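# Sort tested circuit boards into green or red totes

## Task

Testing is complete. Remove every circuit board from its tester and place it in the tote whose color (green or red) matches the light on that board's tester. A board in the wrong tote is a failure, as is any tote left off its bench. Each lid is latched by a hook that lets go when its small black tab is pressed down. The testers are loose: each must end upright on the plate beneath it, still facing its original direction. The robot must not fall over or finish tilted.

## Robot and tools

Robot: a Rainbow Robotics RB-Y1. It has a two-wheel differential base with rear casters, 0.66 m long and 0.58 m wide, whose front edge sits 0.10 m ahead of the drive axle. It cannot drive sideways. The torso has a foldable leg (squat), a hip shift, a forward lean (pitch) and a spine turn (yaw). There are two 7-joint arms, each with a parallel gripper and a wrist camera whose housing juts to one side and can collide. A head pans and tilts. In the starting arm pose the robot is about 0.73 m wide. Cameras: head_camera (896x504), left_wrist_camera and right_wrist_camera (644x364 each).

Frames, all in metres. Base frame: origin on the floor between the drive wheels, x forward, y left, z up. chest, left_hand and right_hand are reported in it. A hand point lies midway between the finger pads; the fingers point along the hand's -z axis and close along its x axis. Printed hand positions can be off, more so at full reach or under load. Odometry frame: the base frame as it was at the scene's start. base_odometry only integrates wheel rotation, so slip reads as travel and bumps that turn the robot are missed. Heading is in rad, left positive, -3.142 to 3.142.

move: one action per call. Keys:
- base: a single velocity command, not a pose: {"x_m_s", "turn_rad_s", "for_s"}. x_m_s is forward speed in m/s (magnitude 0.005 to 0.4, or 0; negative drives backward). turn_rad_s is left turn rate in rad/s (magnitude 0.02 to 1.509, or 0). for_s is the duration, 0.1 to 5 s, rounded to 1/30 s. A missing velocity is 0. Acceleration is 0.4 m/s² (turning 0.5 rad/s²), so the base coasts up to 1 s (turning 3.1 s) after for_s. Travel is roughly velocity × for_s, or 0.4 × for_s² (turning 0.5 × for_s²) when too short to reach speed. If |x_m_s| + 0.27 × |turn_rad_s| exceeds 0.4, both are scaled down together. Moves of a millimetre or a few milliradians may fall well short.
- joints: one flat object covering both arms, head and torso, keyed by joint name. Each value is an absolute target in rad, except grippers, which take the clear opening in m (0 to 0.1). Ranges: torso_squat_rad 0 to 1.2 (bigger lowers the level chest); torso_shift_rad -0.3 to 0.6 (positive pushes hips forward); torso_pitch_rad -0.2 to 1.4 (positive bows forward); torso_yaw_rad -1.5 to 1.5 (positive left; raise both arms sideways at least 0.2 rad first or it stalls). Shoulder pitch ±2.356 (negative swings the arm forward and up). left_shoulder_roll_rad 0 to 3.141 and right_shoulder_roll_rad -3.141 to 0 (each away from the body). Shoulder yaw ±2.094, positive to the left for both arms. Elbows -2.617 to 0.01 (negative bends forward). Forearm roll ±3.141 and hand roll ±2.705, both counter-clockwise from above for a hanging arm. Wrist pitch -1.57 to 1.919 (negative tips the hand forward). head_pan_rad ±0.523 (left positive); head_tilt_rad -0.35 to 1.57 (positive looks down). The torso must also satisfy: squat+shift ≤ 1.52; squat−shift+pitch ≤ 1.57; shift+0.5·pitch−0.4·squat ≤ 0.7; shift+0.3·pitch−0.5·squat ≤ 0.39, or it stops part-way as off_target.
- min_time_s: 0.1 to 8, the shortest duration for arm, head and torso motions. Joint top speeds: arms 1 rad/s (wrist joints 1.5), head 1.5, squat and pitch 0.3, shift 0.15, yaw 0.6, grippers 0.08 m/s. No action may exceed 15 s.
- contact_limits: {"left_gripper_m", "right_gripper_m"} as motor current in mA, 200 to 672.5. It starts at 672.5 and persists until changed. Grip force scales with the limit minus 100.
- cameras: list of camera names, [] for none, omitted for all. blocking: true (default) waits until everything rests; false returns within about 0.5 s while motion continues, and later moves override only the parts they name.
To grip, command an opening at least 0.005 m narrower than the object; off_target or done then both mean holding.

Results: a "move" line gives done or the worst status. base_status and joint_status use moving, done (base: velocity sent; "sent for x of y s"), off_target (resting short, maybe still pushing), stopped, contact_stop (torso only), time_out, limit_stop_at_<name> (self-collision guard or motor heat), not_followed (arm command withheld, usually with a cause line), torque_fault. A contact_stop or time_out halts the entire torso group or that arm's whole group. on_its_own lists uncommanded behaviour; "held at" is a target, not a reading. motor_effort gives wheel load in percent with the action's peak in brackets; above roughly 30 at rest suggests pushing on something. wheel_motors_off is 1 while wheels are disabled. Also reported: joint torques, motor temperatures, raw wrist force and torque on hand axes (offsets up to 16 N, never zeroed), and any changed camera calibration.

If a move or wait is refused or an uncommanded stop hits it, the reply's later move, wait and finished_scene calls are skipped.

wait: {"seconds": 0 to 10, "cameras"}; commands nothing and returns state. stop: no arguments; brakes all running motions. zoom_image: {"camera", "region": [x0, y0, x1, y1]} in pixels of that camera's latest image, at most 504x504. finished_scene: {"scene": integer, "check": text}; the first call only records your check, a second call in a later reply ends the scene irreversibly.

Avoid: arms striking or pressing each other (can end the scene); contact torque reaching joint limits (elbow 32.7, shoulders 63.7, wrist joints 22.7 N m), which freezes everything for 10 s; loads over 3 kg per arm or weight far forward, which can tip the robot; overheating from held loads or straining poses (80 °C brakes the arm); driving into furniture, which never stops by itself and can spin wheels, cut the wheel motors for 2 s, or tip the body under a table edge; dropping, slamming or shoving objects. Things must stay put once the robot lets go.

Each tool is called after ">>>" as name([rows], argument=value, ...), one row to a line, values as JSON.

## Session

>>> move(cameras=["head_camera"])

Scene clock: 0.00 s.
Joint torques (N m): no reading
Motor temperatures (°C): left_arm=[28 31 29 32 37 34 40] | right_arm=[34 33 28 32 45 35 35]
Wrist force (N): no reading
Wrist torque (N m): no reading
Wrist force, peak (N): no reading
base_odometry: x=+0.000 y=+0.000 heading=+0.000
base_status: not commanded
joint_positions: torso_squat_rad=+0.350 torso_shift_rad=+0.000 torso_pitch_rad=+0.000 torso_yaw_rad=+0.000 left_shoulder_pitch_rad=-0.001 left_shoulder_roll_rad=+0.031 left_shoulder_yaw_rad=-0.041 left_elbow_rad=-0.170 left_forearm_roll_rad=+0.033 left_wrist_pitch_rad=+0.032 left_hand_roll_rad=+0.039 left_gripper_m=+0.100 right_shoulder_pitch_rad=+0.036 right_shoulder_roll_rad=-0.008 right_shoulder_yaw_rad=-0.002 right_elbow_rad=-0.181 right_forearm_roll_rad=-0.038 right_wrist_pitch_rad=-0.031 right_hand_roll_rad=+0.012 right_gripper_m=+0.099 head_pan_rad=+0.000 head_tilt_rad=+0.400
joint_status: not commanded
wheel_motors_off: 0
motor_effort: left_wheel=+2 right_wheel=-1
chest: x=-0.2280 y=-0.0008 z=+1.2475 quat_wxyz=(+1.000, +0.000, +0.000, +0.000) (m; base frame)
left_hand: x=-0.1518 y=+0.2404 z=+0.5662 quat_wxyz=(+0.997, +0.012, -0.070, +0.014) (m; base frame)
right_hand: x=-0.1586 y=-0.2280 z=+0.5658 quat_wxyz=(+0.996, -0.004, -0.089, -0.020) (m; base frame)
pictures: head_camera
camera_calibration:
head_camera: T_world_to_cam=[[0.00558821, -0.998764, 0.0493937, -0.0729155], [-0.352742, -0.0481881, -0.934479, 1.33893], [0.935704, -0.0122012, -0.352576, 0.64206], [0, 0, 0, 1]] pos_world=[-0.128073, -0.000470884, 1.48118]

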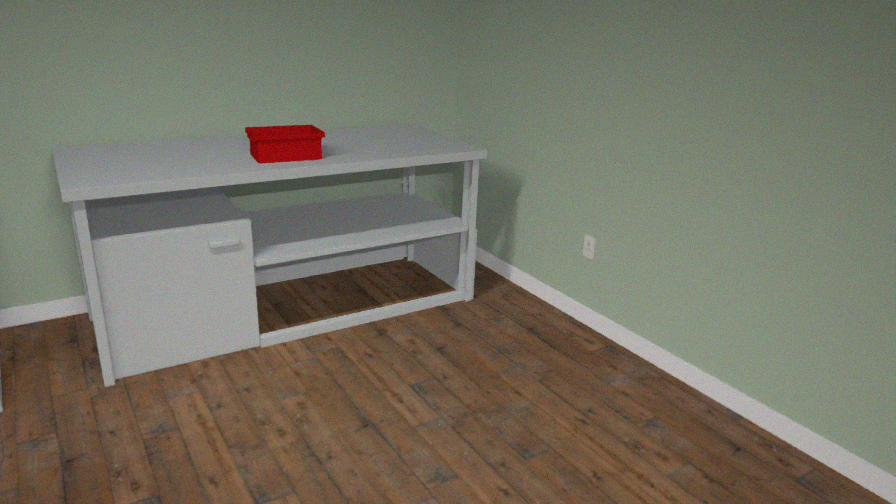

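>>> move(joints={"torso_squat_rad":0.05,"torso_pitch_rad":0.05,"right_shoulder_pitch_rad":0.3,"right_shoulder_yaw_rad":-0.2,"right_elbow_rad":-2.3,"right_forearm_roll_rad":0,"right_wrist_pitch_rad":0.6,"right_hand_roll_rad":0,"right_gripper_m":0,"left_gripper_m":0,"left_shoulder_pitch_rad":0.5,"left_shoulder_roll_rad":0.3,"left_shoulder_yaw_rad":0.1,"left_elbow_rad":-2.5,"left_forearm_roll_rad":0,"left_wrist_pitch_rad":0.6,"left_hand_roll_rad":0.35}, cameras=[])

>>> move(base={"turn_rad_s":0.8,"for_s":1.7}, cameras=["head_camera"])

>>> move(base={"turn_rad_s":0.8,"for_s":1.7}, cameras=["head_camera"])

Scene clock: 12.50 s.
Joint torques (N m): left_arm=[-1.62 5.37 4.34 -8.61 -0.15 -1.64 0.19] | right_arm=[-3.74 -1.97 -1.52 -9.31 0.28 -2.16 -0.28]
Motor temperatures (°C): left_arm=[28 31 29 32 37 34 40] | right_arm=[34 33 28 32 45 35 35]
Wrist force (N): left_arm=[-8.0 0.0 -4.8] | right_arm=[-4.3 11.6 -8.1]
Wrist torque (N m): left_arm=[-0.04 -0.79 -0.17] | right_arm=[-0.16 0.47 0.49]
Wrist force, peak (N): left_arm=[-4.7 -1.0 -9.8] | right_arm=[0.3 11.1 -13.1]
move: done
base_odometry: x=+0.000 y=+0.000 heading=+0.000
base_status: not commanded
joint_positions: torso_squat_rad=+0.050 torso_shift_rad=+0.000 torso_pitch_rad=+0.050 torso_yaw_rad=+0.000 left_shoulder_pitch_rad=+0.500 left_shoulder_roll_rad=+0.300 left_shoulder_yaw_rad=+0.100 left_elbow_rad=-2.500 left_forearm_roll_rad=+0.000 left_wrist_pitch_rad=+0.600 left_hand_roll_rad=+0.350 left_gripper_m=+0.000 right_shoulder_pitch_rad=+0.300 right_shoulder_roll_rad=-0.008 right_shoulder_yaw_rad=-0.200 right_elbow_rad=-2.300 right_forearm_roll_rad=+0.000 right_wrist_pitch_rad=+0.600 right_hand_roll_rad=+0.000 right_gripper_m=+0.000 head_pan_rad=+0.000 head_tilt_rad=+0.400
joint_status: all done
wheel_motors_off: 0
motor_effort: left_wheel=+3(5) right_wheel=-1(4)
chest: x=-0.2125 y=-0.0008 z=+1.2887 quat_wxyz=(+1.000, +0.000, +0.025, +0.000) (m; base frame)
left_hand: x=+0.1464 y=+0.3334 z=+1.1598 quat_wxyz=(+0.763, +0.058, -0.641, +0.058) (m; base frame)
right_hand: x=+0.1844 y=-0.3598 z=+1.1275 quat_wxyz=(+0.767, -0.126, -0.624, -0.082) (m; base frame)
pictures: none
No camera images: "cameras" was empty.

Scene clock: 16.10 s.
Joint torques (N m): left_arm=[-1.61 4.94 4.09 -8.55 -0.2 -1.58 0.07] | right_arm=[-3.58 -2.12 -1.49 -9.3 0.14 -2.18 -0.24]
Motor temperatures (°C): left_arm=[28 31 29 32 37 34 40] | right_arm=[34 33 28 32 45 35 35]
Wrist force (N): left_arm=[-8.0 0.1 -4.9] | right_arm=[-4.3 11.3 -8.1]
Wrist torque (N m): left_arm=[-0.04 -0.77 -0.15] | right_arm=[-0.15 0.48 0.46]
Wrist force, peak (N): left_arm=[-8.3 0.0 -5.0] | right_arm=[-4.4 11.8 -8.1]
move: done
base_odometry: x=+0.000 y=+0.000 heading=+1.360
base_status: done (sent for 1.7 of 1.7 s)
joint_positions: torso_squat_rad=+0.050 torso_shift_rad=+0.000 torso_pitch_rad=+0.050 torso_yaw_rad=+0.000 left_shoulder_pitch_rad=+0.500 left_shoulder_roll_rad=+0.300 left_shoulder_yaw_rad=+0.100 left_elbow_rad=-2.500 left_forearm_roll_rad=+0.000 left_wrist_pitch_rad=+0.600 left_hand_roll_rad=+0.350 left_gripper_m=+0.000 right_shoulder_pitch_rad=+0.300 right_shoulder_roll_rad=-0.008 right_shoulder_yaw_rad=-0.200 right_elbow_rad=-2.300 right_forearm_roll_rad=+0.000 right_wrist_pitch_rad=+0.600 right_hand_roll_rad=+0.000 right_gripper_m=+0.000 head_pan_rad=+0.000 head_tilt_rad=+0.400
joint_status: not commanded
wheel_motors_off: 0
motor_effort: left_wheel=+1(30) right_wheel=+3(30)
chest: x=-0.2126 y=-0.0008 z=+1.2887 quat_wxyz=(+1.000, +0.000, +0.025, +0.000) (m; base frame)
left_hand: x=+0.1464 y=+0.3334 z=+1.1598 quat_wxyz=(+0.763, +0.058, -0.641, +0.058) (m; base frame)
right_hand: x=+0.1844 y=-0.3598 z=+1.1275 quat_wxyz=(+0.767, -0.126, -0.624, -0.082) (m; base frame)
pictures: head_camera
camera_calibration:
head_camera: T_world_to_cam=[[0.00808597, -0.998762, 0.0490844, -0.0741242], [-0.398958, -0.0482322, -0.9157, 1.34882], [0.916933, -0.0121783, -0.398854, 0.697807], [0, 0, 0, 1]] pos_world=[-0.10112, -0.000477704, 1.51708]

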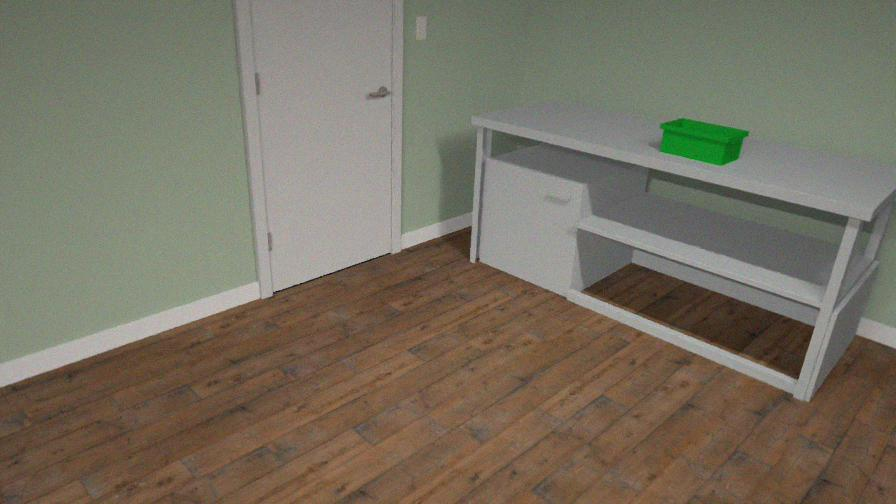

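Scene clock: 19.70 s.
Joint torques (N m): left_arm=[-1.59 5.17 4.2 -8.58 -0.11 -1.64 0.1] | right_arm=[-3.68 -2.24 -1.67 -9.16 0.18 -2.09 -0.15]
Motor temperatures (°C): left_arm=[28 31 29 32 37 34 40] | right_arm=[34 33 28 32 45 35 35]
Wrist force (N): left_arm=[-7.9 -0.1 -4.6] | right_arm=[-4.3 11.3 -8.0]
Wrist torque (N m): left_arm=[-0.02 -0.78 -0.17] | right_arm=[-0.14 0.46 0.48]
Wrist force, peak (N): left_arm=[-8.0 0.0 -5.3] | right_arm=[-4.4 11.3 -8.5]
move: done
base_odometry: x=+0.000 y=+0.000 heading=+2.719
base_status: done (sent for 1.7 of 1.7 s)
joint_positions: torso_squat_rad=+0.050 torso_shift_rad=+0.000 torso_pitch_rad=+0.050 torso_yaw_rad=+0.000 left_shoulder_pitch_rad=+0.500 left_shoulder_roll_rad=+0.300 left_shoulder_yaw_rad=+0.100 left_elbow_rad=-2.500 left_forearm_roll_rad=+0.000 left_wrist_pitch_rad=+0.600 left_hand_roll_rad=+0.350 left_gripper_m=+0.000 right_shoulder_pitch_rad=+0.300 right_shoulder_roll_rad=-0.008 right_shoulder_yaw_rad=-0.200 right_elbow_rad=-2.300 right_forearm_roll_rad=+0.000 right_wrist_pitch_rad=+0.600 right_hand_roll_rad=+0.000 right_gripper_m=+0.000 head_pan_rad=+0.000 head_tilt_rad=+0.400
joint_status: not commanded
wheel_motors_off: 0
motor_effort: left_wheel=+0(17) right_wheel=+4(29)
chest: x=-0.2126 y=-0.0008 z=+1.2887 quat_wxyz=(+1.000, +0.000, +0.025, +0.000) (m; base frame)
left_hand: x=+0.1464 y=+0.3334 z=+1.1598 quat_wxyz=(+0.763, +0.058, -0.641, +0.058) (m; base frame)
right_hand: x=+0.1844 y=-0.3598 z=+1.1275 quat_wxyz=(+0.767, -0.126, -0.624, -0.082) (m; base frame)
pictures: head_camera
camera_calibration:
head_camera: T_world_to_cam=[[0.00807998, -0.998762, 0.0490862, -0.0741266], [-0.398958, -0.0482315, -0.9157, 1.34882], [0.916934, -0.0121845, -0.398853, 0.697806], [0, 0, 0, 1]] pos_world=[-0.101121, -0.000476777, 1.51708]

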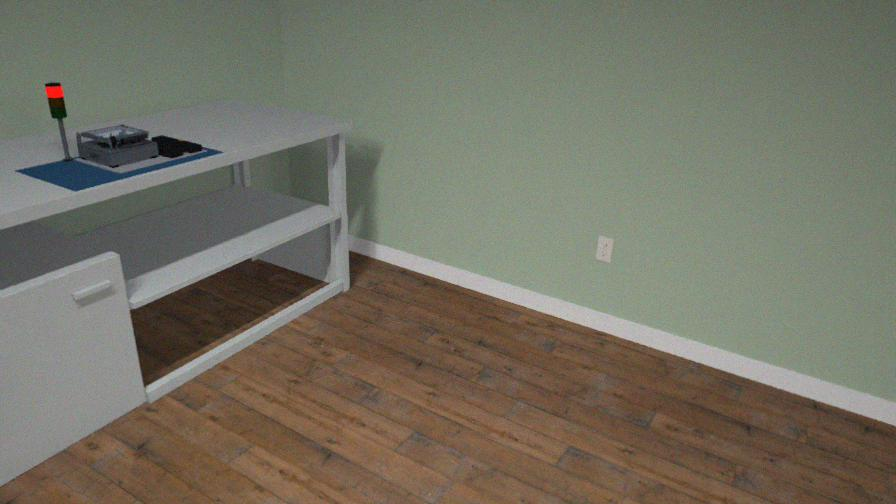

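>>> zoom_image(camera="head_camera", region=[0, 60, 300, 230])

>>> move(base={"turn_rad_s":0.8,"for_s":1.4}, cameras=["head_camera"])

>>> zoom_image(camera="head_camera", region=[0, 0, 500, 300])

Scaled by 1.680 from the camera's 896x504 image, which has a finer 1280x720 frame.

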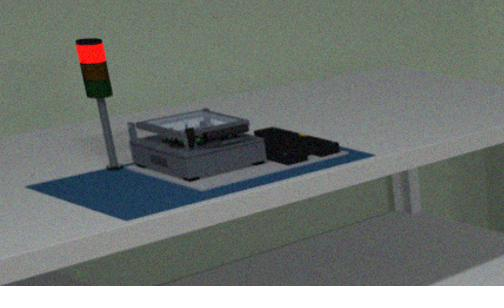

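Scene clock: 37.63 s.
Joint torques (N m): left_arm=[-1.5 4.99 4.14 -8.57 -0.24 -1.51 0.1] | right_arm=[-3.78 -2.07 -1.46 -9.26 0.18 -2.11 -0.16]
Motor temperatures (°C): left_arm=[28 31 29 33 37 34 40] | right_arm=[34 33 28 32 45 35 35]
Wrist force (N): left_arm=[-7.8 -0.1 -4.9] | right_arm=[-4.0 11.2 -7.9]
Wrist torque (N m): left_arm=[-0.03 -0.78 -0.14] | right_arm=[-0.11 0.50 0.46]
Wrist force, peak (N): left_arm=[-8.2 -0.3 -5.2] | right_arm=[-4.1 11.9 -8.1]
move: done
base_odometry: x=+0.000 y=+0.000 heading=-2.584
base_status: done (sent for 1.4 of 1.4 s)
joint_positions: torso_squat_rad=+0.050 torso_shift_rad=+0.000 torso_pitch_rad=+0.050 torso_yaw_rad=+0.000 left_shoulder_pitch_rad=+0.500 left_shoulder_roll_rad=+0.300 left_shoulder_yaw_rad=+0.100 left_elbow_rad=-2.500 left_forearm_roll_rad=+0.000 left_wrist_pitch_rad=+0.600 left_hand_roll_rad=+0.350 left_gripper_m=+0.000 right_shoulder_pitch_rad=+0.300 right_shoulder_roll_rad=-0.008 right_shoulder_yaw_rad=-0.200 right_elbow_rad=-2.300 right_forearm_roll_rad=+0.000 right_wrist_pitch_rad=+0.600 right_hand_roll_rad=+0.000 right_gripper_m=+0.000 head_pan_rad=+0.000 head_tilt_rad=+0.400
joint_status: not commanded
wheel_motors_off: 0
motor_effort: left_wheel=+1(14) right_wheel=+4(26)
chest: x=-0.2126 y=-0.0008 z=+1.2887 quat_wxyz=(+1.000, +0.000, +0.025, +0.000) (m; base frame)
left_hand: x=+0.1464 y=+0.3334 z=+1.1598 quat_wxyz=(+0.763, +0.058, -0.641, +0.058) (m; base frame)
right_hand: x=+0.1844 y=-0.3598 z=+1.1275 quat_wxyz=(+0.767, -0.126, -0.624, -0.082) (m; base frame)
pictures: head_camera
camera_calibration:
head_camera: T_world_to_cam=[[0.00807558, -0.998763, 0.0490642, -0.0741121], [-0.398958, -0.0482096, -0.915701, 1.34882], [0.916934, -0.0121797, -0.398854, 0.697806], [0, 0, 0, 1]] pos_world=[-0.101121, -0.000495156, 1.51708]

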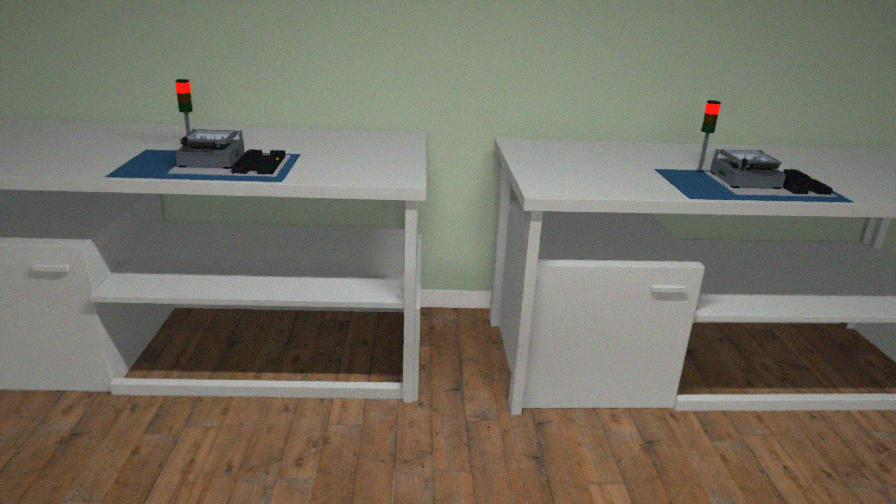

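Scaled by 1.008 from the camera's 896x504 image, which has a finer 1280x720 frame.

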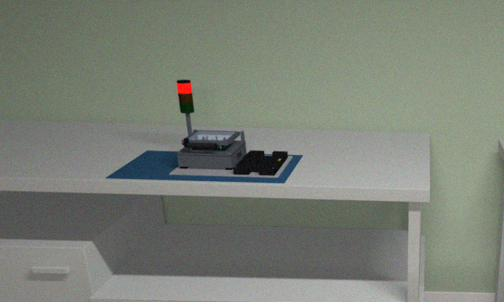

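>>> move(base={"turn_rad_s":-0.6,"for_s":1.3}, cameras=[])

>>> move(base={"x_m_s":0.4,"for_s":3.9}, cameras=[])

>>> move(base={"turn_rad_s":0.6,"for_s":1.43}, cameras=["head_camera"])

Scene clock: 76.60 s.
Joint torques (N m): left_arm=[-1.55 5.12 4.15 -8.64 -0.16 -1.58 0.06] | right_arm=[-3.94 -1.93 -1.45 -9.36 0.13 -2.09 -0.18]
Motor temperatures (°C): left_arm=[28 31 29 33 37 34 40] | right_arm=[34 33 28 33 45 35 35]
Wrist force (N): left_arm=[-7.8 -0.1 -5.0] | right_arm=[-4.3 11.6 -7.7]
Wrist torque (N m): left_arm=[-0.04 -0.76 -0.16] | right_arm=[-0.17 0.47 0.46]
Wrist force, peak (N): left_arm=[-8.3 -0.2 -4.9] | right_arm=[-4.1 11.9 -8.2]
move: done
base_odometry: x=+0.000 y=+0.000 heading=+2.920
base_status: done (sent for 1.3 of 1.3 s)
joint_positions: torso_squat_rad=+0.050 torso_shift_rad=+0.000 torso_pitch_rad=+0.050 torso_yaw_rad=+0.000 left_shoulder_pitch_rad=+0.500 left_shoulder_roll_rad=+0.300 left_shoulder_yaw_rad=+0.100 left_elbow_rad=-2.500 left_forearm_roll_rad=+0.000 left_wrist_pitch_rad=+0.600 left_hand_roll_rad=+0.350 left_gripper_m=+0.000 right_shoulder_pitch_rad=+0.300 right_shoulder_roll_rad=-0.008 right_shoulder_yaw_rad=-0.200 right_elbow_rad=-2.300 right_forearm_roll_rad=+0.000 right_wrist_pitch_rad=+0.600 right_hand_roll_rad=+0.000 right_gripper_m=+0.000 head_pan_rad=+0.000 head_tilt_rad=+0.400
joint_status: not commanded
wheel_motors_off: 0
motor_effort: left_wheel=+3(24) right_wheel=+0(24)
chest: x=-0.2126 y=-0.0008 z=+1.2887 quat_wxyz=(+1.000, +0.000, +0.025, +0.000) (m; base frame)
left_hand: x=+0.1464 y=+0.3334 z=+1.1598 quat_wxyz=(+0.763, +0.058, -0.641, +0.058) (m; base frame)
right_hand: x=+0.1844 y=-0.3598 z=+1.1275 quat_wxyz=(+0.767, -0.126, -0.624, -0.082) (m; base frame)
pictures: none
No camera images: "cameras" was empty.

Scene clock: 82.07 s.
Joint torques (N m): left_arm=[-1.85 5.19 4.18 -8.64 -0.2 -1.57 0.14] | right_arm=[-3.86 -2.14 -1.7 -9.22 0.15 -2.11 -0.17]
Motor temperatures (°C): left_arm=[28 31 29 33 37 34 40] | right_arm=[34 33 28 33 45 35 35]
Wrist force (N): left_arm=[-7.8 0.1 -4.7] | right_arm=[-3.9 11.6 -7.9]
Wrist torque (N m): left_arm=[-0.04 -0.76 -0.15] | right_arm=[-0.17 0.53 0.47]
Wrist force, peak (N): left_arm=[-8.1 0.1 -5.1] | right_arm=[-4.2 11.8 -8.1]
move: done
base_odometry: x=-1.522 y=+0.344 heading=+2.919
base_status: done (sent for 3.9 of 3.9 s)
joint_positions: torso_squat_rad=+0.050 torso_shift_rad=+0.000 torso_pitch_rad=+0.050 torso_yaw_rad=+0.000 left_shoulder_pitch_rad=+0.500 left_shoulder_roll_rad=+0.300 left_shoulder_yaw_rad=+0.100 left_elbow_rad=-2.500 left_forearm_roll_rad=+0.000 left_wrist_pitch_rad=+0.600 left_hand_roll_rad=+0.350 left_gripper_m=+0.000 right_shoulder_pitch_rad=+0.300 right_shoulder_roll_rad=-0.008 right_shoulder_yaw_rad=-0.200 right_elbow_rad=-2.300 right_forearm_roll_rad=+0.000 right_wrist_pitch_rad=+0.600 right_hand_roll_rad=+0.000 right_gripper_m=+0.000 head_pan_rad=+0.000 head_tilt_rad=+0.400
joint_status: not commanded
wheel_motors_off: 0
motor_effort: left_wheel=-5(30) right_wheel=+0(34)
chest: x=-0.2125 y=-0.0008 z=+1.2887 quat_wxyz=(+1.000, +0.000, +0.025, +0.000) (m; base frame)
left_hand: x=+0.1464 y=+0.3334 z=+1.1598 quat_wxyz=(+0.763, +0.058, -0.641, +0.058) (m; base frame)
right_hand: x=+0.1844 y=-0.3598 z=+1.1274 quat_wxyz=(+0.767, -0.126, -0.624, -0.082) (m; base frame)
pictures: none
No camera images: "cameras" was empty.

Scene clock: 85.00 s.
Joint torques (N m): left_arm=[-1.93 4.97 4.32 -8.57 -0.14 -1.6 0.08] | right_arm=[-4.3 -2.11 -1.36 -9.25 0.16 -2.09 -0.2]
Motor temperatures (°C): left_arm=[28 31 29 33 37 34 40] | right_arm=[34 33 28 33 45 35 35]
Wrist force (N): left_arm=[-7.9 -0.1 -4.8] | right_arm=[-4.1 11.5 -7.9]
Wrist torque (N m): left_arm=[-0.02 -0.76 -0.16] | right_arm=[-0.16 0.49 0.47]
Wrist force, peak (N): left_arm=[-8.3 -0.3 -4.9] | right_arm=[-4.2 11.9 -8.1]
move: done
base_odometry: x=-1.522 y=+0.344 heading=-2.504
base_status: done (sent for 1.43 of 1.43 s)
joint_positions: torso_squat_rad=+0.050 torso_shift_rad=+0.000 torso_pitch_rad=+0.050 torso_yaw_rad=+0.000 left_shoulder_pitch_rad=+0.500 left_shoulder_roll_rad=+0.300 left_shoulder_yaw_rad=+0.100 left_elbow_rad=-2.500 left_forearm_roll_rad=+0.000 left_wrist_pitch_rad=+0.600 left_hand_roll_rad=+0.350 left_gripper_m=+0.000 right_shoulder_pitch_rad=+0.300 right_shoulder_roll_rad=-0.008 right_shoulder_yaw_rad=-0.200 right_elbow_rad=-2.300 right_forearm_roll_rad=+0.000 right_wrist_pitch_rad=+0.600 right_hand_roll_rad=+0.000 right_gripper_m=+0.000 head_pan_rad=+0.000 head_tilt_rad=+0.400
joint_status: not commanded
wheel_motors_off: 0
motor_effort: left_wheel=+1(27) right_wheel=+5(27)
chest: x=-0.2125 y=-0.0008 z=+1.2887 quat_wxyz=(+1.000, +0.000, +0.025, +0.000) (m; base frame)
left_hand: x=+0.1464 y=+0.3334 z=+1.1598 quat_wxyz=(+0.763, +0.058, -0.641, +0.058) (m; base frame)
right_hand: x=+0.1844 y=-0.3598 z=+1.1274 quat_wxyz=(+0.767, -0.126, -0.624, -0.082) (m; base frame)
pictures: head_camera
camera_calibration:
head_camera: T_world_to_cam=[[0.00807942, -0.998763, 0.0490686, -0.0741165], [-0.399, -0.0482146, -0.915683, 1.3488], [0.916916, -0.0121802, -0.398895, 0.697818], [0, 0, 0, 1]] pos_world=[-0.101069, -0.000493191, 1.51707]

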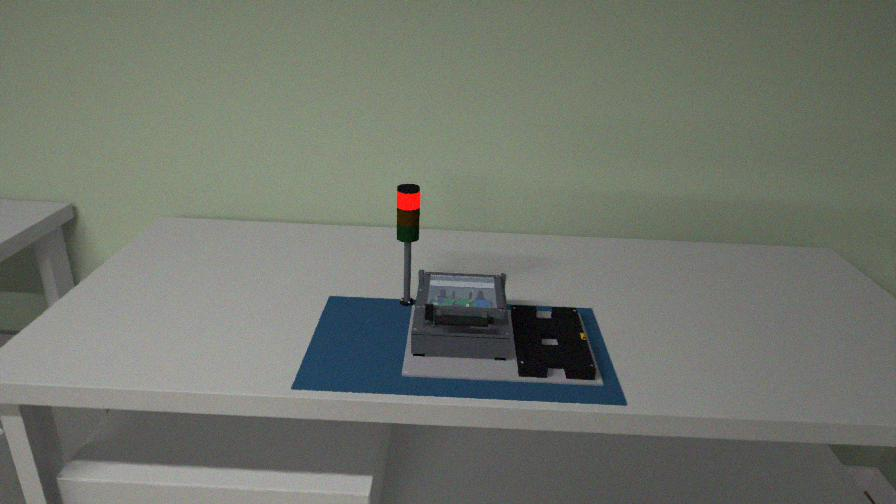

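>>> move(base={"turn_rad_s":-0.12,"for_s":0.58}, cameras=[])

>>> move(base={"x_m_s":0.3,"for_s":1.8}, cameras=[])

>>> move(base={"turn_rad_s":0.12,"for_s":0.55}, joints={"torso_pitch_rad":0.35,"head_tilt_rad":0.5}, cameras=["head_camera"])

Scene clock: 100.60 s.
Joint torques (N m): left_arm=[-1.79 5.13 4.26 -8.65 -0.17 -1.59 0.08] | right_arm=[-4.34 -2.24 -1.32 -9.22 0.12 -2.07 -0.16]
Motor temperatures (°C): left_arm=[28 31 29 33 37 34 40] | right_arm=[34 33 28 33 45 35 35]
Wrist force (N): left_arm=[-7.7 0.0 -4.9] | right_arm=[-4.2 11.5 -8.1]
Wrist torque (N m): left_arm=[-0.04 -0.77 -0.16] | right_arm=[-0.17 0.47 0.47]
Wrist force, peak (N): left_arm=[-8.4 -0.2 -4.9] | right_arm=[-4.5 11.8 -8.0]
move: done
base_odometry: x=-1.522 y=+0.344 heading=-2.572
base_status: done (sent for 0.57 of 0.57 s)
joint_positions: torso_squat_rad=+0.050 torso_shift_rad=+0.000 torso_pitch_rad=+0.050 torso_yaw_rad=+0.000 left_shoulder_pitch_rad=+0.500 left_shoulder_roll_rad=+0.300 left_shoulder_yaw_rad=+0.100 left_elbow_rad=-2.500 left_forearm_roll_rad=+0.000 left_wrist_pitch_rad=+0.600 left_hand_roll_rad=+0.350 left_gripper_m=+0.000 right_shoulder_pitch_rad=+0.300 right_shoulder_roll_rad=-0.008 right_shoulder_yaw_rad=-0.200 right_elbow_rad=-2.300 right_forearm_roll_rad=+0.000 right_wrist_pitch_rad=+0.600 right_hand_roll_rad=+0.000 right_gripper_m=+0.000 head_pan_rad=+0.000 head_tilt_rad=+0.400
joint_status: not commanded
wheel_motors_off: 0
motor_effort: left_wheel=-1(17) right_wheel=-3(18)
chest: x=-0.2125 y=-0.0007 z=+1.2887 quat_wxyz=(+1.000, +0.000, +0.025, +0.000) (m; base frame)
left_hand: x=+0.1464 y=+0.3334 z=+1.1598 quat_wxyz=(+0.763, +0.058, -0.641, +0.058) (m; base frame)
right_hand: x=+0.1844 y=-0.3598 z=+1.1274 quat_wxyz=(+0.767, -0.126, -0.624, -0.082) (m; base frame)
pictures: none
No camera images: "cameras" was empty.

Scene clock: 103.60 s.
Joint torques (N m): left_arm=[-1.89 4.87 4.08 -8.65 -0.13 -1.6 0.07] | right_arm=[-4.59 -1.94 -1.48 -9.16 0.18 -2.08 -0.2]
Motor temperatures (°C): left_arm=[28 31 29 33 37 34 40] | right_arm=[34 33 28 33 45 35 35]
Wrist force (N): left_arm=[-7.8 -0.1 -4.9] | right_arm=[-4.2 11.4 -8.2]
Wrist torque (N m): left_arm=[-0.04 -0.76 -0.15] | right_arm=[-0.15 0.48 0.49]
Wrist force, peak (N): left_arm=[-8.1 -0.2 -5.3] | right_arm=[-4.2 11.8 -8.1]
move: done
base_odometry: x=-1.976 y=+0.052 heading=-2.571
base_status: done (sent for 1.8 of 1.8 s)
joint_positions: torso_squat_rad=+0.050 torso_shift_rad=+0.000 torso_pitch_rad=+0.050 torso_yaw_rad=+0.000 left_shoulder_pitch_rad=+0.500 left_shoulder_roll_rad=+0.300 left_shoulder_yaw_rad=+0.100 left_elbow_rad=-2.500 left_forearm_roll_rad=+0.000 left_wrist_pitch_rad=+0.600 left_hand_roll_rad=+0.350 left_gripper_m=+0.000 right_shoulder_pitch_rad=+0.300 right_shoulder_roll_rad=-0.008 right_shoulder_yaw_rad=-0.200 right_elbow_rad=-2.300 right_forearm_roll_rad=+0.000 right_wrist_pitch_rad=+0.600 right_hand_roll_rad=+0.000 right_gripper_m=+0.000 head_pan_rad=+0.000 head_tilt_rad=+0.400
joint_status: not commanded
wheel_motors_off: 0
motor_effort: left_wheel=+5(32) right_wheel=-8(29)
chest: x=-0.2125 y=-0.0007 z=+1.2887 quat_wxyz=(+1.000, +0.000, +0.025, +0.000) (m; base frame)
left_hand: x=+0.1464 y=+0.3334 z=+1.1597 quat_wxyz=(+0.763, +0.058, -0.641, +0.058) (m; base frame)
right_hand: x=+0.1844 y=-0.3598 z=+1.1274 quat_wxyz=(+0.767, -0.126, -0.624, -0.082) (m; base frame)
pictures: none
No camera images: "cameras" was empty.

Scene clock: 105.40 s.
Joint torques (N m): left_arm=[2.17 4.68 4.38 -8.66 -0.2 -1.5 0.19] | right_arm=[0.91 -2.22 -2.88 -9.28 0.26 -1.87 -0.18]
Motor temperatures (°C): left_arm=[28 31 29 33 37 34 40] | right_arm=[34 33 28 33 45 35 35]
Wrist force (N): left_arm=[-7.1 -0.4 -6.4] | right_arm=[-3.7 12.0 -9.8]
Wrist torque (N m): left_arm=[-0.02 -0.71 -0.16] | right_arm=[-0.19 0.53 0.48]
Wrist force, peak (N): left_arm=[-7.5 -0.7 -6.9] | right_arm=[-3.7 12.0 -9.8]
move: done
base_odometry: x=-1.976 y=+0.052 heading=-2.504
base_status: done (sent for 0.57 of 0.57 s)
joint_positions: torso_squat_rad=+0.050 torso_shift_rad=+0.000 torso_pitch_rad=+0.350 torso_yaw_rad=+0.000 left_shoulder_pitch_rad=+0.500 left_shoulder_roll_rad=+0.300 left_shoulder_yaw_rad=+0.100 left_elbow_rad=-2.500 left_forearm_roll_rad=+0.000 left_wrist_pitch_rad=+0.600 left_hand_roll_rad=+0.350 left_gripper_m=+0.000 right_shoulder_pitch_rad=+0.300 right_shoulder_roll_rad=-0.008 right_shoulder_yaw_rad=-0.200 right_elbow_rad=-2.300 right_forearm_roll_rad=+0.000 right_wrist_pitch_rad=+0.600 right_hand_roll_rad=+0.000 right_gripper_m=+0.000 head_pan_rad=+0.000 head_tilt_rad=+0.500
joint_status: all done
wheel_motors_off: 0
motor_effort: left_wheel=-7(27) right_wheel=+1(29)
chest: x=-0.1219 y=-0.0008 z=+1.2703 quat_wxyz=(+0.985, +0.000, +0.174, +0.000) (m; base frame)
left_hand: x=+0.1828 y=+0.3335 z=+1.0411 quat_wxyz=(+0.851, +0.066, -0.519, +0.049) (m; base frame)
right_hand: x=+0.2097 y=-0.3597 z=+0.9989 quat_wxyz=(+0.851, -0.136, -0.503, -0.062) (m; base frame)
pictures: head_camera
camera_calibration:
head_camera: T_world_to_cam=[[0.026845, -0.998758, 0.0419838, -0.0625946], [-0.724057, -0.0483841, -0.688041, 1.03338], [0.689218, -0.0119282, -0.724456, 1.0124], [0, 0, 0, 1]] pos_world=[0.0521445, -0.000441475, 1.44708]

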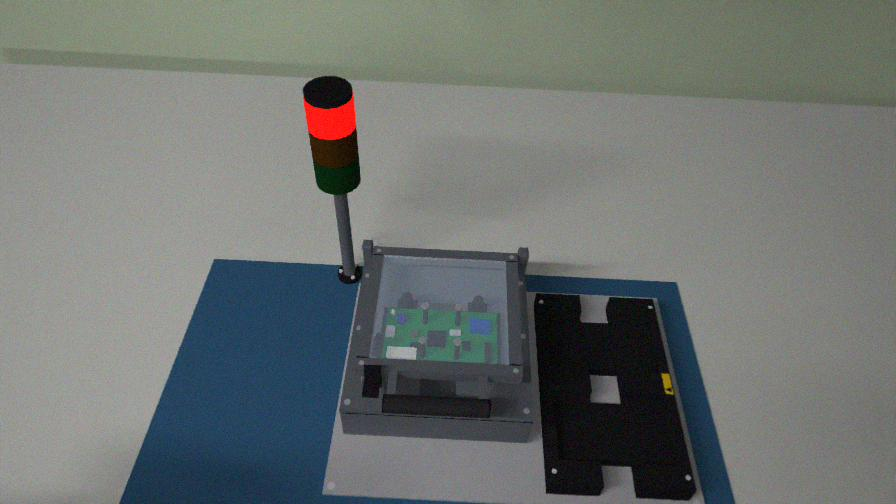

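>>> move(base={"x_m_s":0.1,"for_s":0.71}, joints={"left_shoulder_pitch_rad":-0.3,"left_shoulder_roll_rad":0,"left_shoulder_yaw_rad":-0.29,"left_elbow_rad":-2.4,"left_forearm_roll_rad":0,"left_wrist_pitch_rad":1.56,"left_hand_roll_rad":0.35}, min_time_s=2)

Scene clock: 116.27 s.
Joint torques (N m): left_arm=[-8.5 -3.79 -1.24 -6.7 0.27 -1.26 0.13] | right_arm=[0.52 -2.21 -2.5 -9.26 0.27 -1.96 -0.27]
Motor temperatures (°C): left_arm=[28 31 29 33 37 34 40] | right_arm=[34 33 28 33 45 35 35]
Wrist force (N): left_arm=[-5.6 1.8 -8.3] | right_arm=[-3.4 11.7 -9.5]
Wrist torque (N m): left_arm=[-0.16 -0.60 -0.16] | right_arm=[-0.14 0.55 0.47]
Wrist force, peak (N): left_arm=[-6.5 1.5 -7.9] | right_arm=[-3.3 12.4 -10.0]
move: done
base_odometry: x=-2.032 y=+0.011 heading=-2.504
base_status: done (sent for 0.7 of 0.7 s)
joint_positions: torso_squat_rad=+0.050 torso_shift_rad=+0.000 torso_pitch_rad=+0.350 torso_yaw_rad=+0.000 left_shoulder_pitch_rad=-0.300 left_shoulder_roll_rad=+0.000 left_shoulder_yaw_rad=-0.290 left_elbow_rad=-2.400 left_forearm_roll_rad=+0.000 left_wrist_pitch_rad=+1.560 left_hand_roll_rad=+0.350 left_gripper_m=+0.000 right_shoulder_pitch_rad=+0.300 right_shoulder_roll_rad=-0.008 right_shoulder_yaw_rad=-0.200 right_elbow_rad=-2.300 right_forearm_roll_rad=+0.000 right_wrist_pitch_rad=+0.600 right_hand_roll_rad=+0.000 right_gripper_m=+0.000 head_pan_rad=+0.000 head_tilt_rad=+0.500
joint_status: all done
wheel_motors_off: 0
motor_effort: left_wheel=+1(31) right_wheel=-4(26)
chest: x=-0.1219 y=-0.0008 z=+1.2703 quat_wxyz=(+0.985, +0.000, +0.174, +0.000) (m; base frame)
left_hand: x=+0.2553 y=+0.0638 z=+1.0611 quat_wxyz=(+0.924, -0.154, -0.349, -0.011) (m; base frame)
right_hand: x=+0.2097 y=-0.3597 z=+0.9989 quat_wxyz=(+0.851, -0.136, -0.503, -0.062) (m; base frame)
pictures: head_camera, left_wrist_camera, right_wrist_camera
camera_calibration:
head_camera: T_world_to_cam=[[0.0268489, -0.998757, 0.0419896, -0.0625952], [-0.72411, -0.0483899, -0.687985, 1.03333], [0.689162, -0.0119334, -0.724509, 1.01242], [0, 0, 0, 1]] pos_world=[0.0522004, -0.000432996, 1.44706]
left_wrist_camera: T_world_to_cam=[[0.766237, 0.0983118, 0.634992, -0.877021], [-0.410076, -0.685993, 0.601042, -0.455012], [0.49469, -0.720936, -0.485318, 0.503688], [0, 0, 0, 1]] pos_world=[0.236247, 0.137213, 1.07483]
right_wrist_camera: T_world_to_cam=[[-0.467444, -0.0172503, -0.883854, 0.977173], [-0.150023, 0.986855, 0.0600821, 0.359669], [0.8712, 0.160684, -0.463887, 0.41017], [0, 0, 0, 1]] pos_world=[0.153392, -0.403992, 1.03234]

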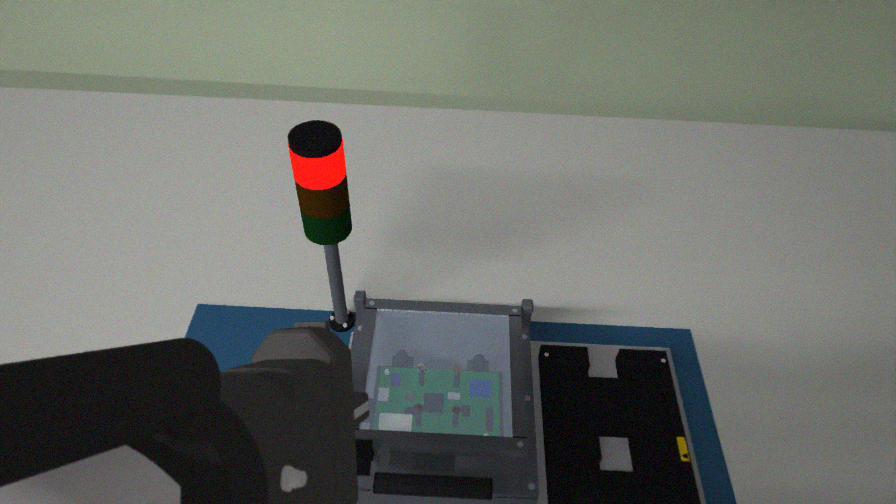

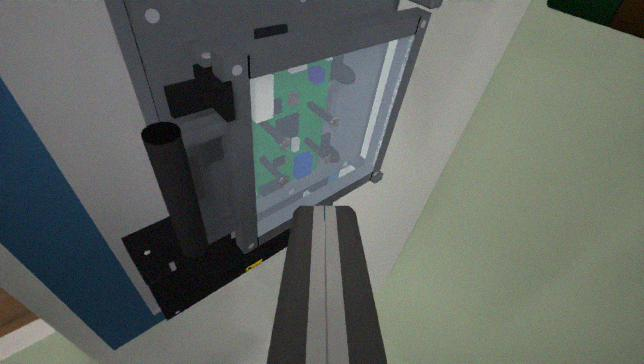

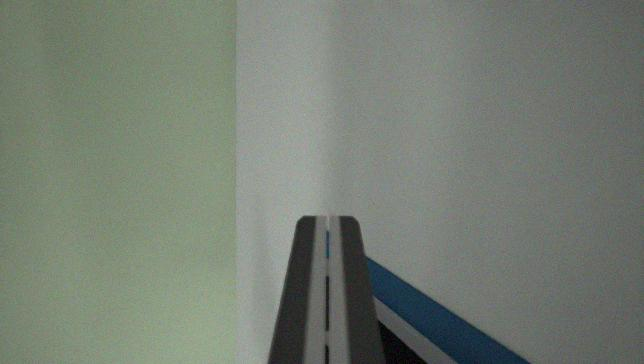

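>>> move(joints={"left_elbow_rad":-2.24}, cameras=["head_camera","left_wrist_camera"])

>>> zoom_image(camera="head_camera", region=[300, 320, 560, 504])

Scene clock: 121.53 s.
Joint torques (N m): left_arm=[-8.67 -3.56 -0.91 -7.92 0.32 -1.04 0.2] | right_arm=[0.98 -2.04 -2.53 -9.34 0.3 -1.91 -0.18]
Motor temperatures (°C): left_arm=[28 31 29 33 37 34 40] | right_arm=[34 33 28 33 45 35 35]
Wrist force (N): left_arm=[-5.1 1.4 -8.6] | right_arm=[-3.1 11.9 -9.5]
Wrist torque (N m): left_arm=[-0.11 -0.59 -0.17] | right_arm=[-0.19 0.57 0.46]
Wrist force, peak (N): left_arm=[-6.2 2.0 -9.4] | right_arm=[-3.5 12.2 -9.9]
move: done
base_odometry: x=-2.032 y=+0.011 heading=-2.504
base_status: not commanded
joint_positions: torso_squat_rad=+0.050 torso_shift_rad=+0.000 torso_pitch_rad=+0.350 torso_yaw_rad=+0.000 left_shoulder_pitch_rad=-0.300 left_shoulder_roll_rad=+0.000 left_shoulder_yaw_rad=-0.290 left_elbow_rad=-2.240 left_forearm_roll_rad=+0.000 left_wrist_pitch_rad=+1.560 left_hand_roll_rad=+0.350 left_gripper_m=+0.000 right_shoulder_pitch_rad=+0.300 right_shoulder_roll_rad=-0.008 right_shoulder_yaw_rad=-0.200 right_elbow_rad=-2.300 right_forearm_roll_rad=+0.000 right_wrist_pitch_rad=+0.600 right_hand_roll_rad=+0.000 right_gripper_m=+0.000 head_pan_rad=+0.000 head_tilt_rad=+0.500
joint_status: all done
wheel_motors_off: 0
motor_effort: left_wheel=+2(2) right_wheel=-4(6)
chest: x=-0.1219 y=-0.0008 z=+1.2703 quat_wxyz=(+0.985, +0.000, +0.174, +0.000) (m; base frame)
left_hand: x=+0.2490 y=+0.0640 z=+1.0026 quat_wxyz=(+0.952, -0.128, -0.279, -0.013) (m; base frame)
right_hand: x=+0.2097 y=-0.3597 z=+0.9989 quat_wxyz=(+0.851, -0.136, -0.503, -0.062) (m; base frame)
pictures: head_camera, left_wrist_camera
camera_calibration:
head_camera: T_world_to_cam=[[0.0268449, -0.998757, 0.0419917, -0.0625977], [-0.724078, -0.048389, -0.688019, 1.03336], [0.689196, -0.0119355, -0.724477, 1.01241], [0, 0, 0, 1]] pos_world=[0.0521628, -0.000433068, 1.44707]
left_wrist_camera: T_world_to_cam=[[0.852373, 0.0581562, 0.51969, -0.73833], [-0.32438, -0.720691, 0.612684, -0.453141], [0.410167, -0.690813, -0.595433, 0.608066], [0, 0, 0, 1]] pos_world=[0.232934, 0.136423, 1.0234]

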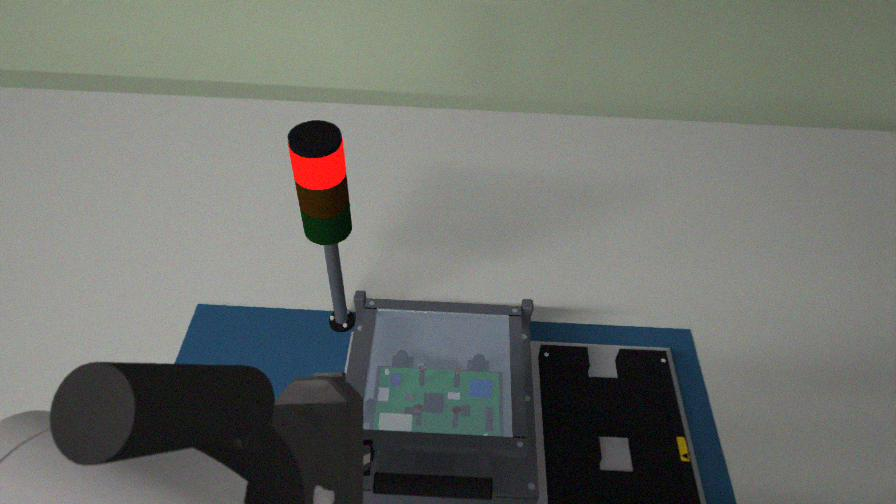

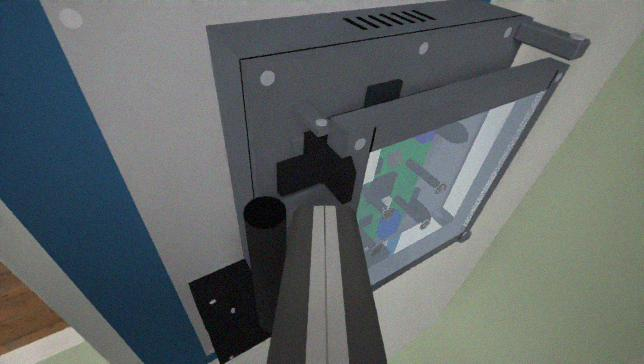

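Scaled by 1.938 from the camera's 896x504 image, which has a finer 1280x720 frame.

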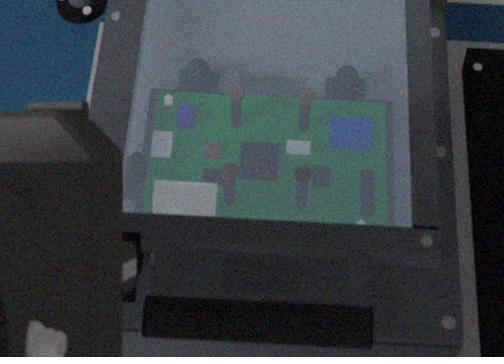

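>>> move(joints={"left_elbow_rad":-2.17,"left_wrist_pitch_rad":1.53}, cameras=["left_wrist_camera"])

Scene clock: 129.63 s.
Joint torques (N m): left_arm=[-8.61 -3.85 -1.12 -7.96 0.27 -1.3 0.19] | right_arm=[0.89 -2.23 -2.64 -9.35 0.28 -1.9 -0.2]
Motor temperatures (°C): left_arm=[28 31 29 33 37 34 40] | right_arm=[34 33 28 33 45 35 35]
Wrist force (N): left_arm=[-5.0 1.4 -8.6] | right_arm=[-3.4 11.9 -9.4]
Wrist torque (N m): left_arm=[-0.14 -0.57 -0.17] | right_arm=[-0.15 0.54 0.48]
Wrist force, peak (N): left_arm=[-5.3 1.9 -9.2] | right_arm=[-3.5 12.2 -9.8]
move: done
base_odometry: x=-2.032 y=+0.011 heading=-2.503
base_status: not commanded
joint_positions: torso_squat_rad=+0.050 torso_shift_rad=+0.000 torso_pitch_rad=+0.350 torso_yaw_rad=+0.000 left_shoulder_pitch_rad=-0.300 left_shoulder_roll_rad=+0.000 left_shoulder_yaw_rad=-0.290 left_elbow_rad=-2.170 left_forearm_roll_rad=+0.000 left_wrist_pitch_rad=+1.530 left_hand_roll_rad=+0.350 left_gripper_m=+0.000 right_shoulder_pitch_rad=+0.300 right_shoulder_roll_rad=-0.008 right_shoulder_yaw_rad=-0.200 right_elbow_rad=-2.300 right_forearm_roll_rad=+0.000 right_wrist_pitch_rad=+0.600 right_hand_roll_rad=+0.000 right_gripper_m=+0.000 head_pan_rad=+0.000 head_tilt_rad=+0.500
joint_status: all done
wheel_motors_off: 0
motor_effort: left_wheel=+3(3) right_wheel=-4(5)
chest: x=-0.1219 y=-0.0008 z=+1.2703 quat_wxyz=(+0.985, +0.000, +0.174, +0.000) (m; base frame)
left_hand: x=+0.2490 y=+0.0631 z=+0.9812 quat_wxyz=(+0.958, -0.121, -0.261, -0.013) (m; base frame)
right_hand: x=+0.2097 y=-0.3597 z=+0.9989 quat_wxyz=(+0.851, -0.136, -0.503, -0.062) (m; base frame)
pictures: left_wrist_camera
camera_calibration:
left_wrist_camera: T_world_to_cam=[[0.871065, 0.0491798, 0.488699, -0.700851], [-0.302878, -0.729499, 0.613267, -0.446062], [0.386666, -0.682211, -0.620546, 0.624675], [0, 0, 0, 1]] pos_world=[0.233844, 0.135226, 1.0037]

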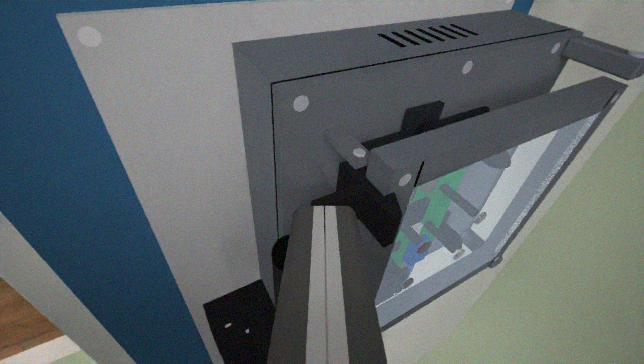

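>>> move(joints={"left_elbow_rad":-2.12,"left_wrist_pitch_rad":1.51}, cameras=["left_wrist_camera","head_camera"])

>>> zoom_image(camera="head_camera", region=[300, 320, 560, 504])

Scene clock: 133.93 s.
Joint torques (N m): left_arm=[-1.89 -2.1 -0.54 8.62 0.53 -0.82 0.11] | right_arm=[0.29 -2.08 -2.38 -9.29 0.32 -1.97 -0.2]
Motor temperatures (°C): left_arm=[28 31 29 33 37 34 40] | right_arm=[34 33 28 33 45 35 35]
Wrist force (N): left_arm=[-3.5 -0.3 60.9] | right_arm=[-3.4 11.8 -9.5]
Wrist torque (N m): left_arm=[0.30 -0.58 -0.19] | right_arm=[-0.15 0.53 0.49]
Wrist force, peak (N): left_arm=[-8.4 0.3 82.3] | right_arm=[-2.8 12.2 -10.2]
move: done
base_odometry: x=-2.032 y=+0.011 heading=-2.503
base_status: not commanded
joint_positions: torso_squat_rad=+0.050 torso_shift_rad=-0.001 torso_pitch_rad=+0.348 torso_yaw_rad=+0.000 left_shoulder_pitch_rad=-0.302 left_shoulder_roll_rad=+0.000 left_shoulder_yaw_rad=-0.290 left_elbow_rad=-2.124 left_forearm_roll_rad=+0.000 left_wrist_pitch_rad=+1.510 left_hand_roll_rad=+0.350 left_gripper_m=+0.000 right_shoulder_pitch_rad=+0.300 right_shoulder_roll_rad=-0.008 right_shoulder_yaw_rad=-0.200 right_elbow_rad=-2.300 right_forearm_roll_rad=+0.000 right_wrist_pitch_rad=+0.600 right_hand_roll_rad=+0.000 right_gripper_m=+0.000 head_pan_rad=+0.000 head_tilt_rad=+0.500
joint_status: all done
wheel_motors_off: 0
motor_effort: left_wheel=+16(16) right_wheel=+0(7)
chest: x=-0.1234 y=-0.0007 z=+1.2705 quat_wxyz=(+0.985, +0.000, +0.173, +0.000) (m; base frame)
left_hand: x=+0.2481 y=+0.0625 z=+0.9689 quat_wxyz=(+0.961, -0.117, -0.251, -0.014) (m; base frame)
right_hand: x=+0.2089 y=-0.3596 z=+1.0000 quat_wxyz=(+0.851, -0.136, -0.504, -0.062) (m; base frame)
pictures: head_camera, left_wrist_camera
camera_calibration:
head_camera: T_world_to_cam=[[0.0270455, -0.998751, 0.0420004, -0.0624905], [-0.722389, -0.048569, -0.689779, 1.03487], [0.690958, -0.0116851, -0.7228, 1.01173], [0, 0, 0, 1]] pos_world=[0.0502023, -0.000327652, 1.44774]
left_wrist_camera: T_world_to_cam=[[0.880661, 0.0436278, 0.471733, -0.679608], [-0.291649, -0.734765, 0.612422, -0.440872], [0.373332, -0.676917, -0.634355, 0.633325], [0, 0, 0, 1]] pos_world=[0.233484, 0.134422, 0.992347]

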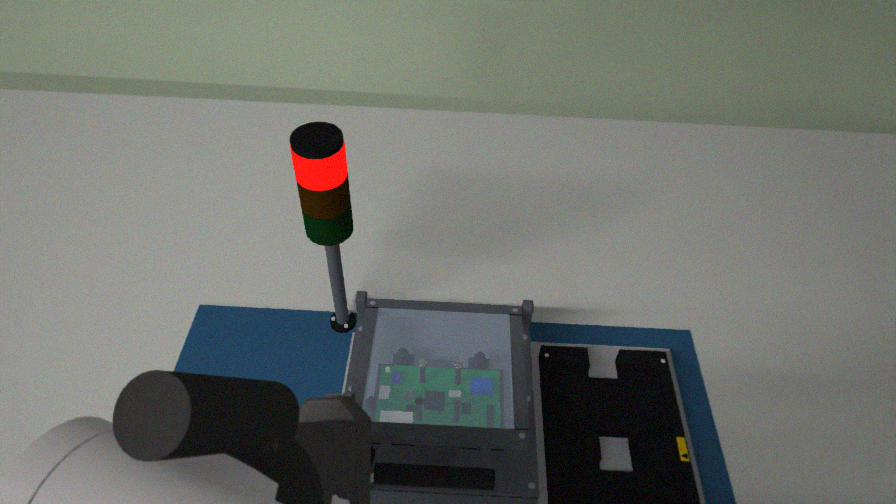

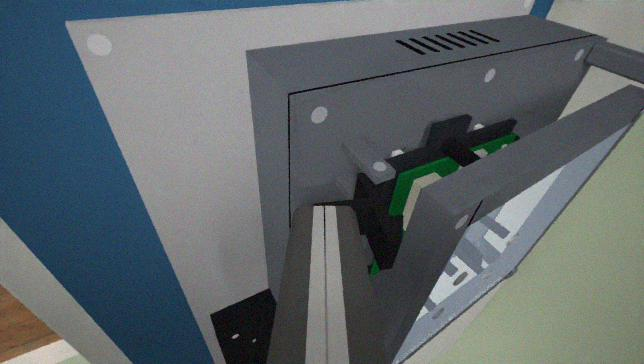

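Scaled by 1.938 from the camera's 896x504 image, which has a finer 1280x720 frame.

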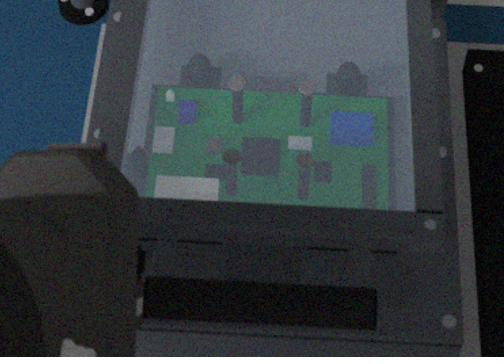

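Lid sprang up. Now the right hand.

>>> move(joints={"right_shoulder_pitch_rad":0.3,"right_shoulder_roll_rad":0,"right_shoulder_yaw_rad":0.46,"right_elbow_rad":-1.835,"right_wrist_pitch_rad":-0.075}, cameras=[])

>>> move(joints={"right_shoulder_pitch_rad":0.13,"right_shoulder_yaw_rad":0.41,"right_elbow_rad":-1.775,"right_wrist_pitch_rad":-0.02}, min_time_s=1, cameras=["head_camera","right_wrist_camera"])

Scene clock: 155.33 s.
Joint torques (N m): left_arm=[-1.46 -1.56 -0.67 8.44 0.25 -0.95 0.12] | right_arm=[0.56 4.52 1.63 -8.46 0.09 -1.69 -0.26]
Motor temperatures (°C): left_arm=[28 31 29 33 37 34 40] | right_arm=[34 33 28 33 45 35 35]
Wrist force (N): left_arm=[-4.0 -0.4 59.4] | right_arm=[-3.9 9.2 -8.1]
Wrist torque (N m): left_arm=[0.33 -0.57 -0.19] | right_arm=[0.02 0.48 0.47]
Wrist force, peak (N): left_arm=[-5.4 0.2 64.5] | right_arm=[-3.6 12.2 -9.8]
move: done
base_odometry: x=-2.032 y=+0.011 heading=-2.503
base_status: not commanded
joint_positions: torso_squat_rad=+0.050 torso_shift_rad=-0.001 torso_pitch_rad=+0.348 torso_yaw_rad=+0.000 left_shoulder_pitch_rad=-0.302 left_shoulder_roll_rad=+0.000 left_shoulder_yaw_rad=-0.290 left_elbow_rad=-2.124 left_forearm_roll_rad=+0.000 left_wrist_pitch_rad=+1.510 left_hand_roll_rad=+0.350 left_gripper_m=+0.000 right_shoulder_pitch_rad=+0.300 right_shoulder_roll_rad=+0.000 right_shoulder_yaw_rad=+0.460 right_elbow_rad=-1.835 right_forearm_roll_rad=+0.000 right_wrist_pitch_rad=-0.075 right_hand_roll_rad=+0.000 right_gripper_m=+0.000 head_pan_rad=+0.000 head_tilt_rad=+0.500
joint_status: all done
wheel_motors_off: 0
motor_effort: left_wheel=+17(17) right_wheel=-1(2)
chest: x=-0.1234 y=-0.0007 z=+1.2705 quat_wxyz=(+0.985, +0.000, +0.173, +0.000) (m; base frame)
left_hand: x=+0.2481 y=+0.0624 z=+0.9689 quat_wxyz=(+0.961, -0.117, -0.251, -0.014) (m; base frame)
right_hand: x=+0.1912 y=-0.0411 z=+0.9392 quat_wxyz=(+0.788, +0.173, -0.589, +0.046) (m; base frame)
pictures: none
No camera images: "cameras" was empty.

Scene clock: 156.63 s.
Joint torques (N m): left_arm=[-1.16 -1.46 -0.97 8.35 0.29 -0.92 0.14] | right_arm=[-3.81 4.9 0.43 -8.71 0.04 -2.06 -0.27]
Motor temperatures (°C): left_arm=[28 31 29 33 37 34 40] | right_arm=[34 33 28 33 45 35 35]
Wrist force (N): left_arm=[-5.1 -0.4 60.7] | right_arm=[-4.1 9.9 -8.0]
Wrist torque (N m): left_arm=[0.30 -0.59 -0.19] | right_arm=[-0.06 0.48 0.48]
Wrist force, peak (N): left_arm=[-4.2 -1.0 64.3] | right_arm=[-10.5 9.9 -5.2]
move: done
base_odometry: x=-2.032 y=+0.011 heading=-2.503
base_status: not commanded
joint_positions: torso_squat_rad=+0.050 torso_shift_rad=-0.001 torso_pitch_rad=+0.348 torso_yaw_rad=+0.000 left_shoulder_pitch_rad=-0.302 left_shoulder_roll_rad=+0.000 left_shoulder_yaw_rad=-0.290 left_elbow_rad=-2.124 left_forearm_roll_rad=+0.000 left_wrist_pitch_rad=+1.510 left_hand_roll_rad=+0.350 left_gripper_m=+0.000 right_shoulder_pitch_rad=+0.130 right_shoulder_roll_rad=+0.000 right_shoulder_yaw_rad=+0.410 right_elbow_rad=-1.775 right_forearm_roll_rad=+0.000 right_wrist_pitch_rad=-0.020 right_hand_roll_rad=+0.000 right_gripper_m=+0.000 head_pan_rad=+0.000 head_tilt_rad=+0.500
joint_status: all done
wheel_motors_off: 0
motor_effort: left_wheel=+15(17) right_wheel=+0(2)
chest: x=-0.1234 y=-0.0007 z=+1.2705 quat_wxyz=(+0.985, +0.000, +0.173, +0.000) (m; base frame)
left_hand: x=+0.2481 y=+0.0624 z=+0.9690 quat_wxyz=(+0.961, -0.117, -0.251, -0.014) (m; base frame)
right_hand: x=+0.2390 y=-0.0363 z=+0.9483 quat_wxyz=(+0.775, +0.166, -0.605, +0.076) (m; base frame)
pictures: head_camera, right_wrist_camera
camera_calibration:
head_camera: T_world_to_cam=[[0.0270509, -0.99875, 0.0420202, -0.0624856], [-0.72238, -0.0485867, -0.689787, 1.03488], [0.690967, -0.0116951, -0.722792, 1.01173], [0, 0, 0, 1]] pos_world=[0.0501963, -0.000293861, 1.44774]
right_wrist_camera: T_world_to_cam=[[-0.246989, 0.107815, -0.963002, 0.978645], [-0.687569, 0.680779, 0.252565, -0.0172248], [0.682822, 0.724511, -0.0940147, 0.0239371], [0, 0, 0, 1]] pos_world=[0.213527, -0.111129, 0.949038]

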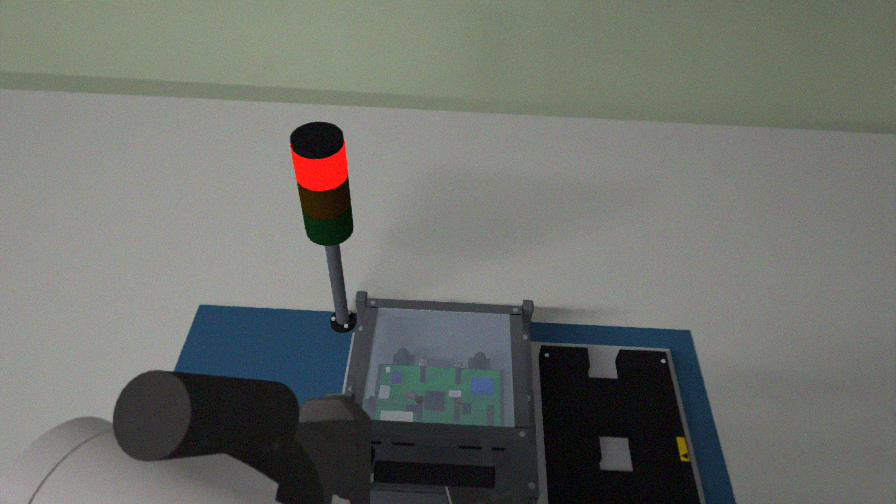

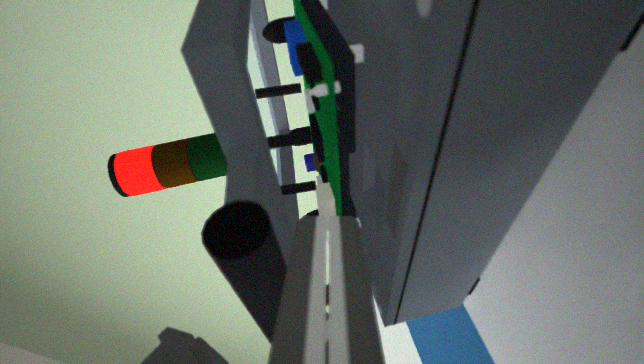

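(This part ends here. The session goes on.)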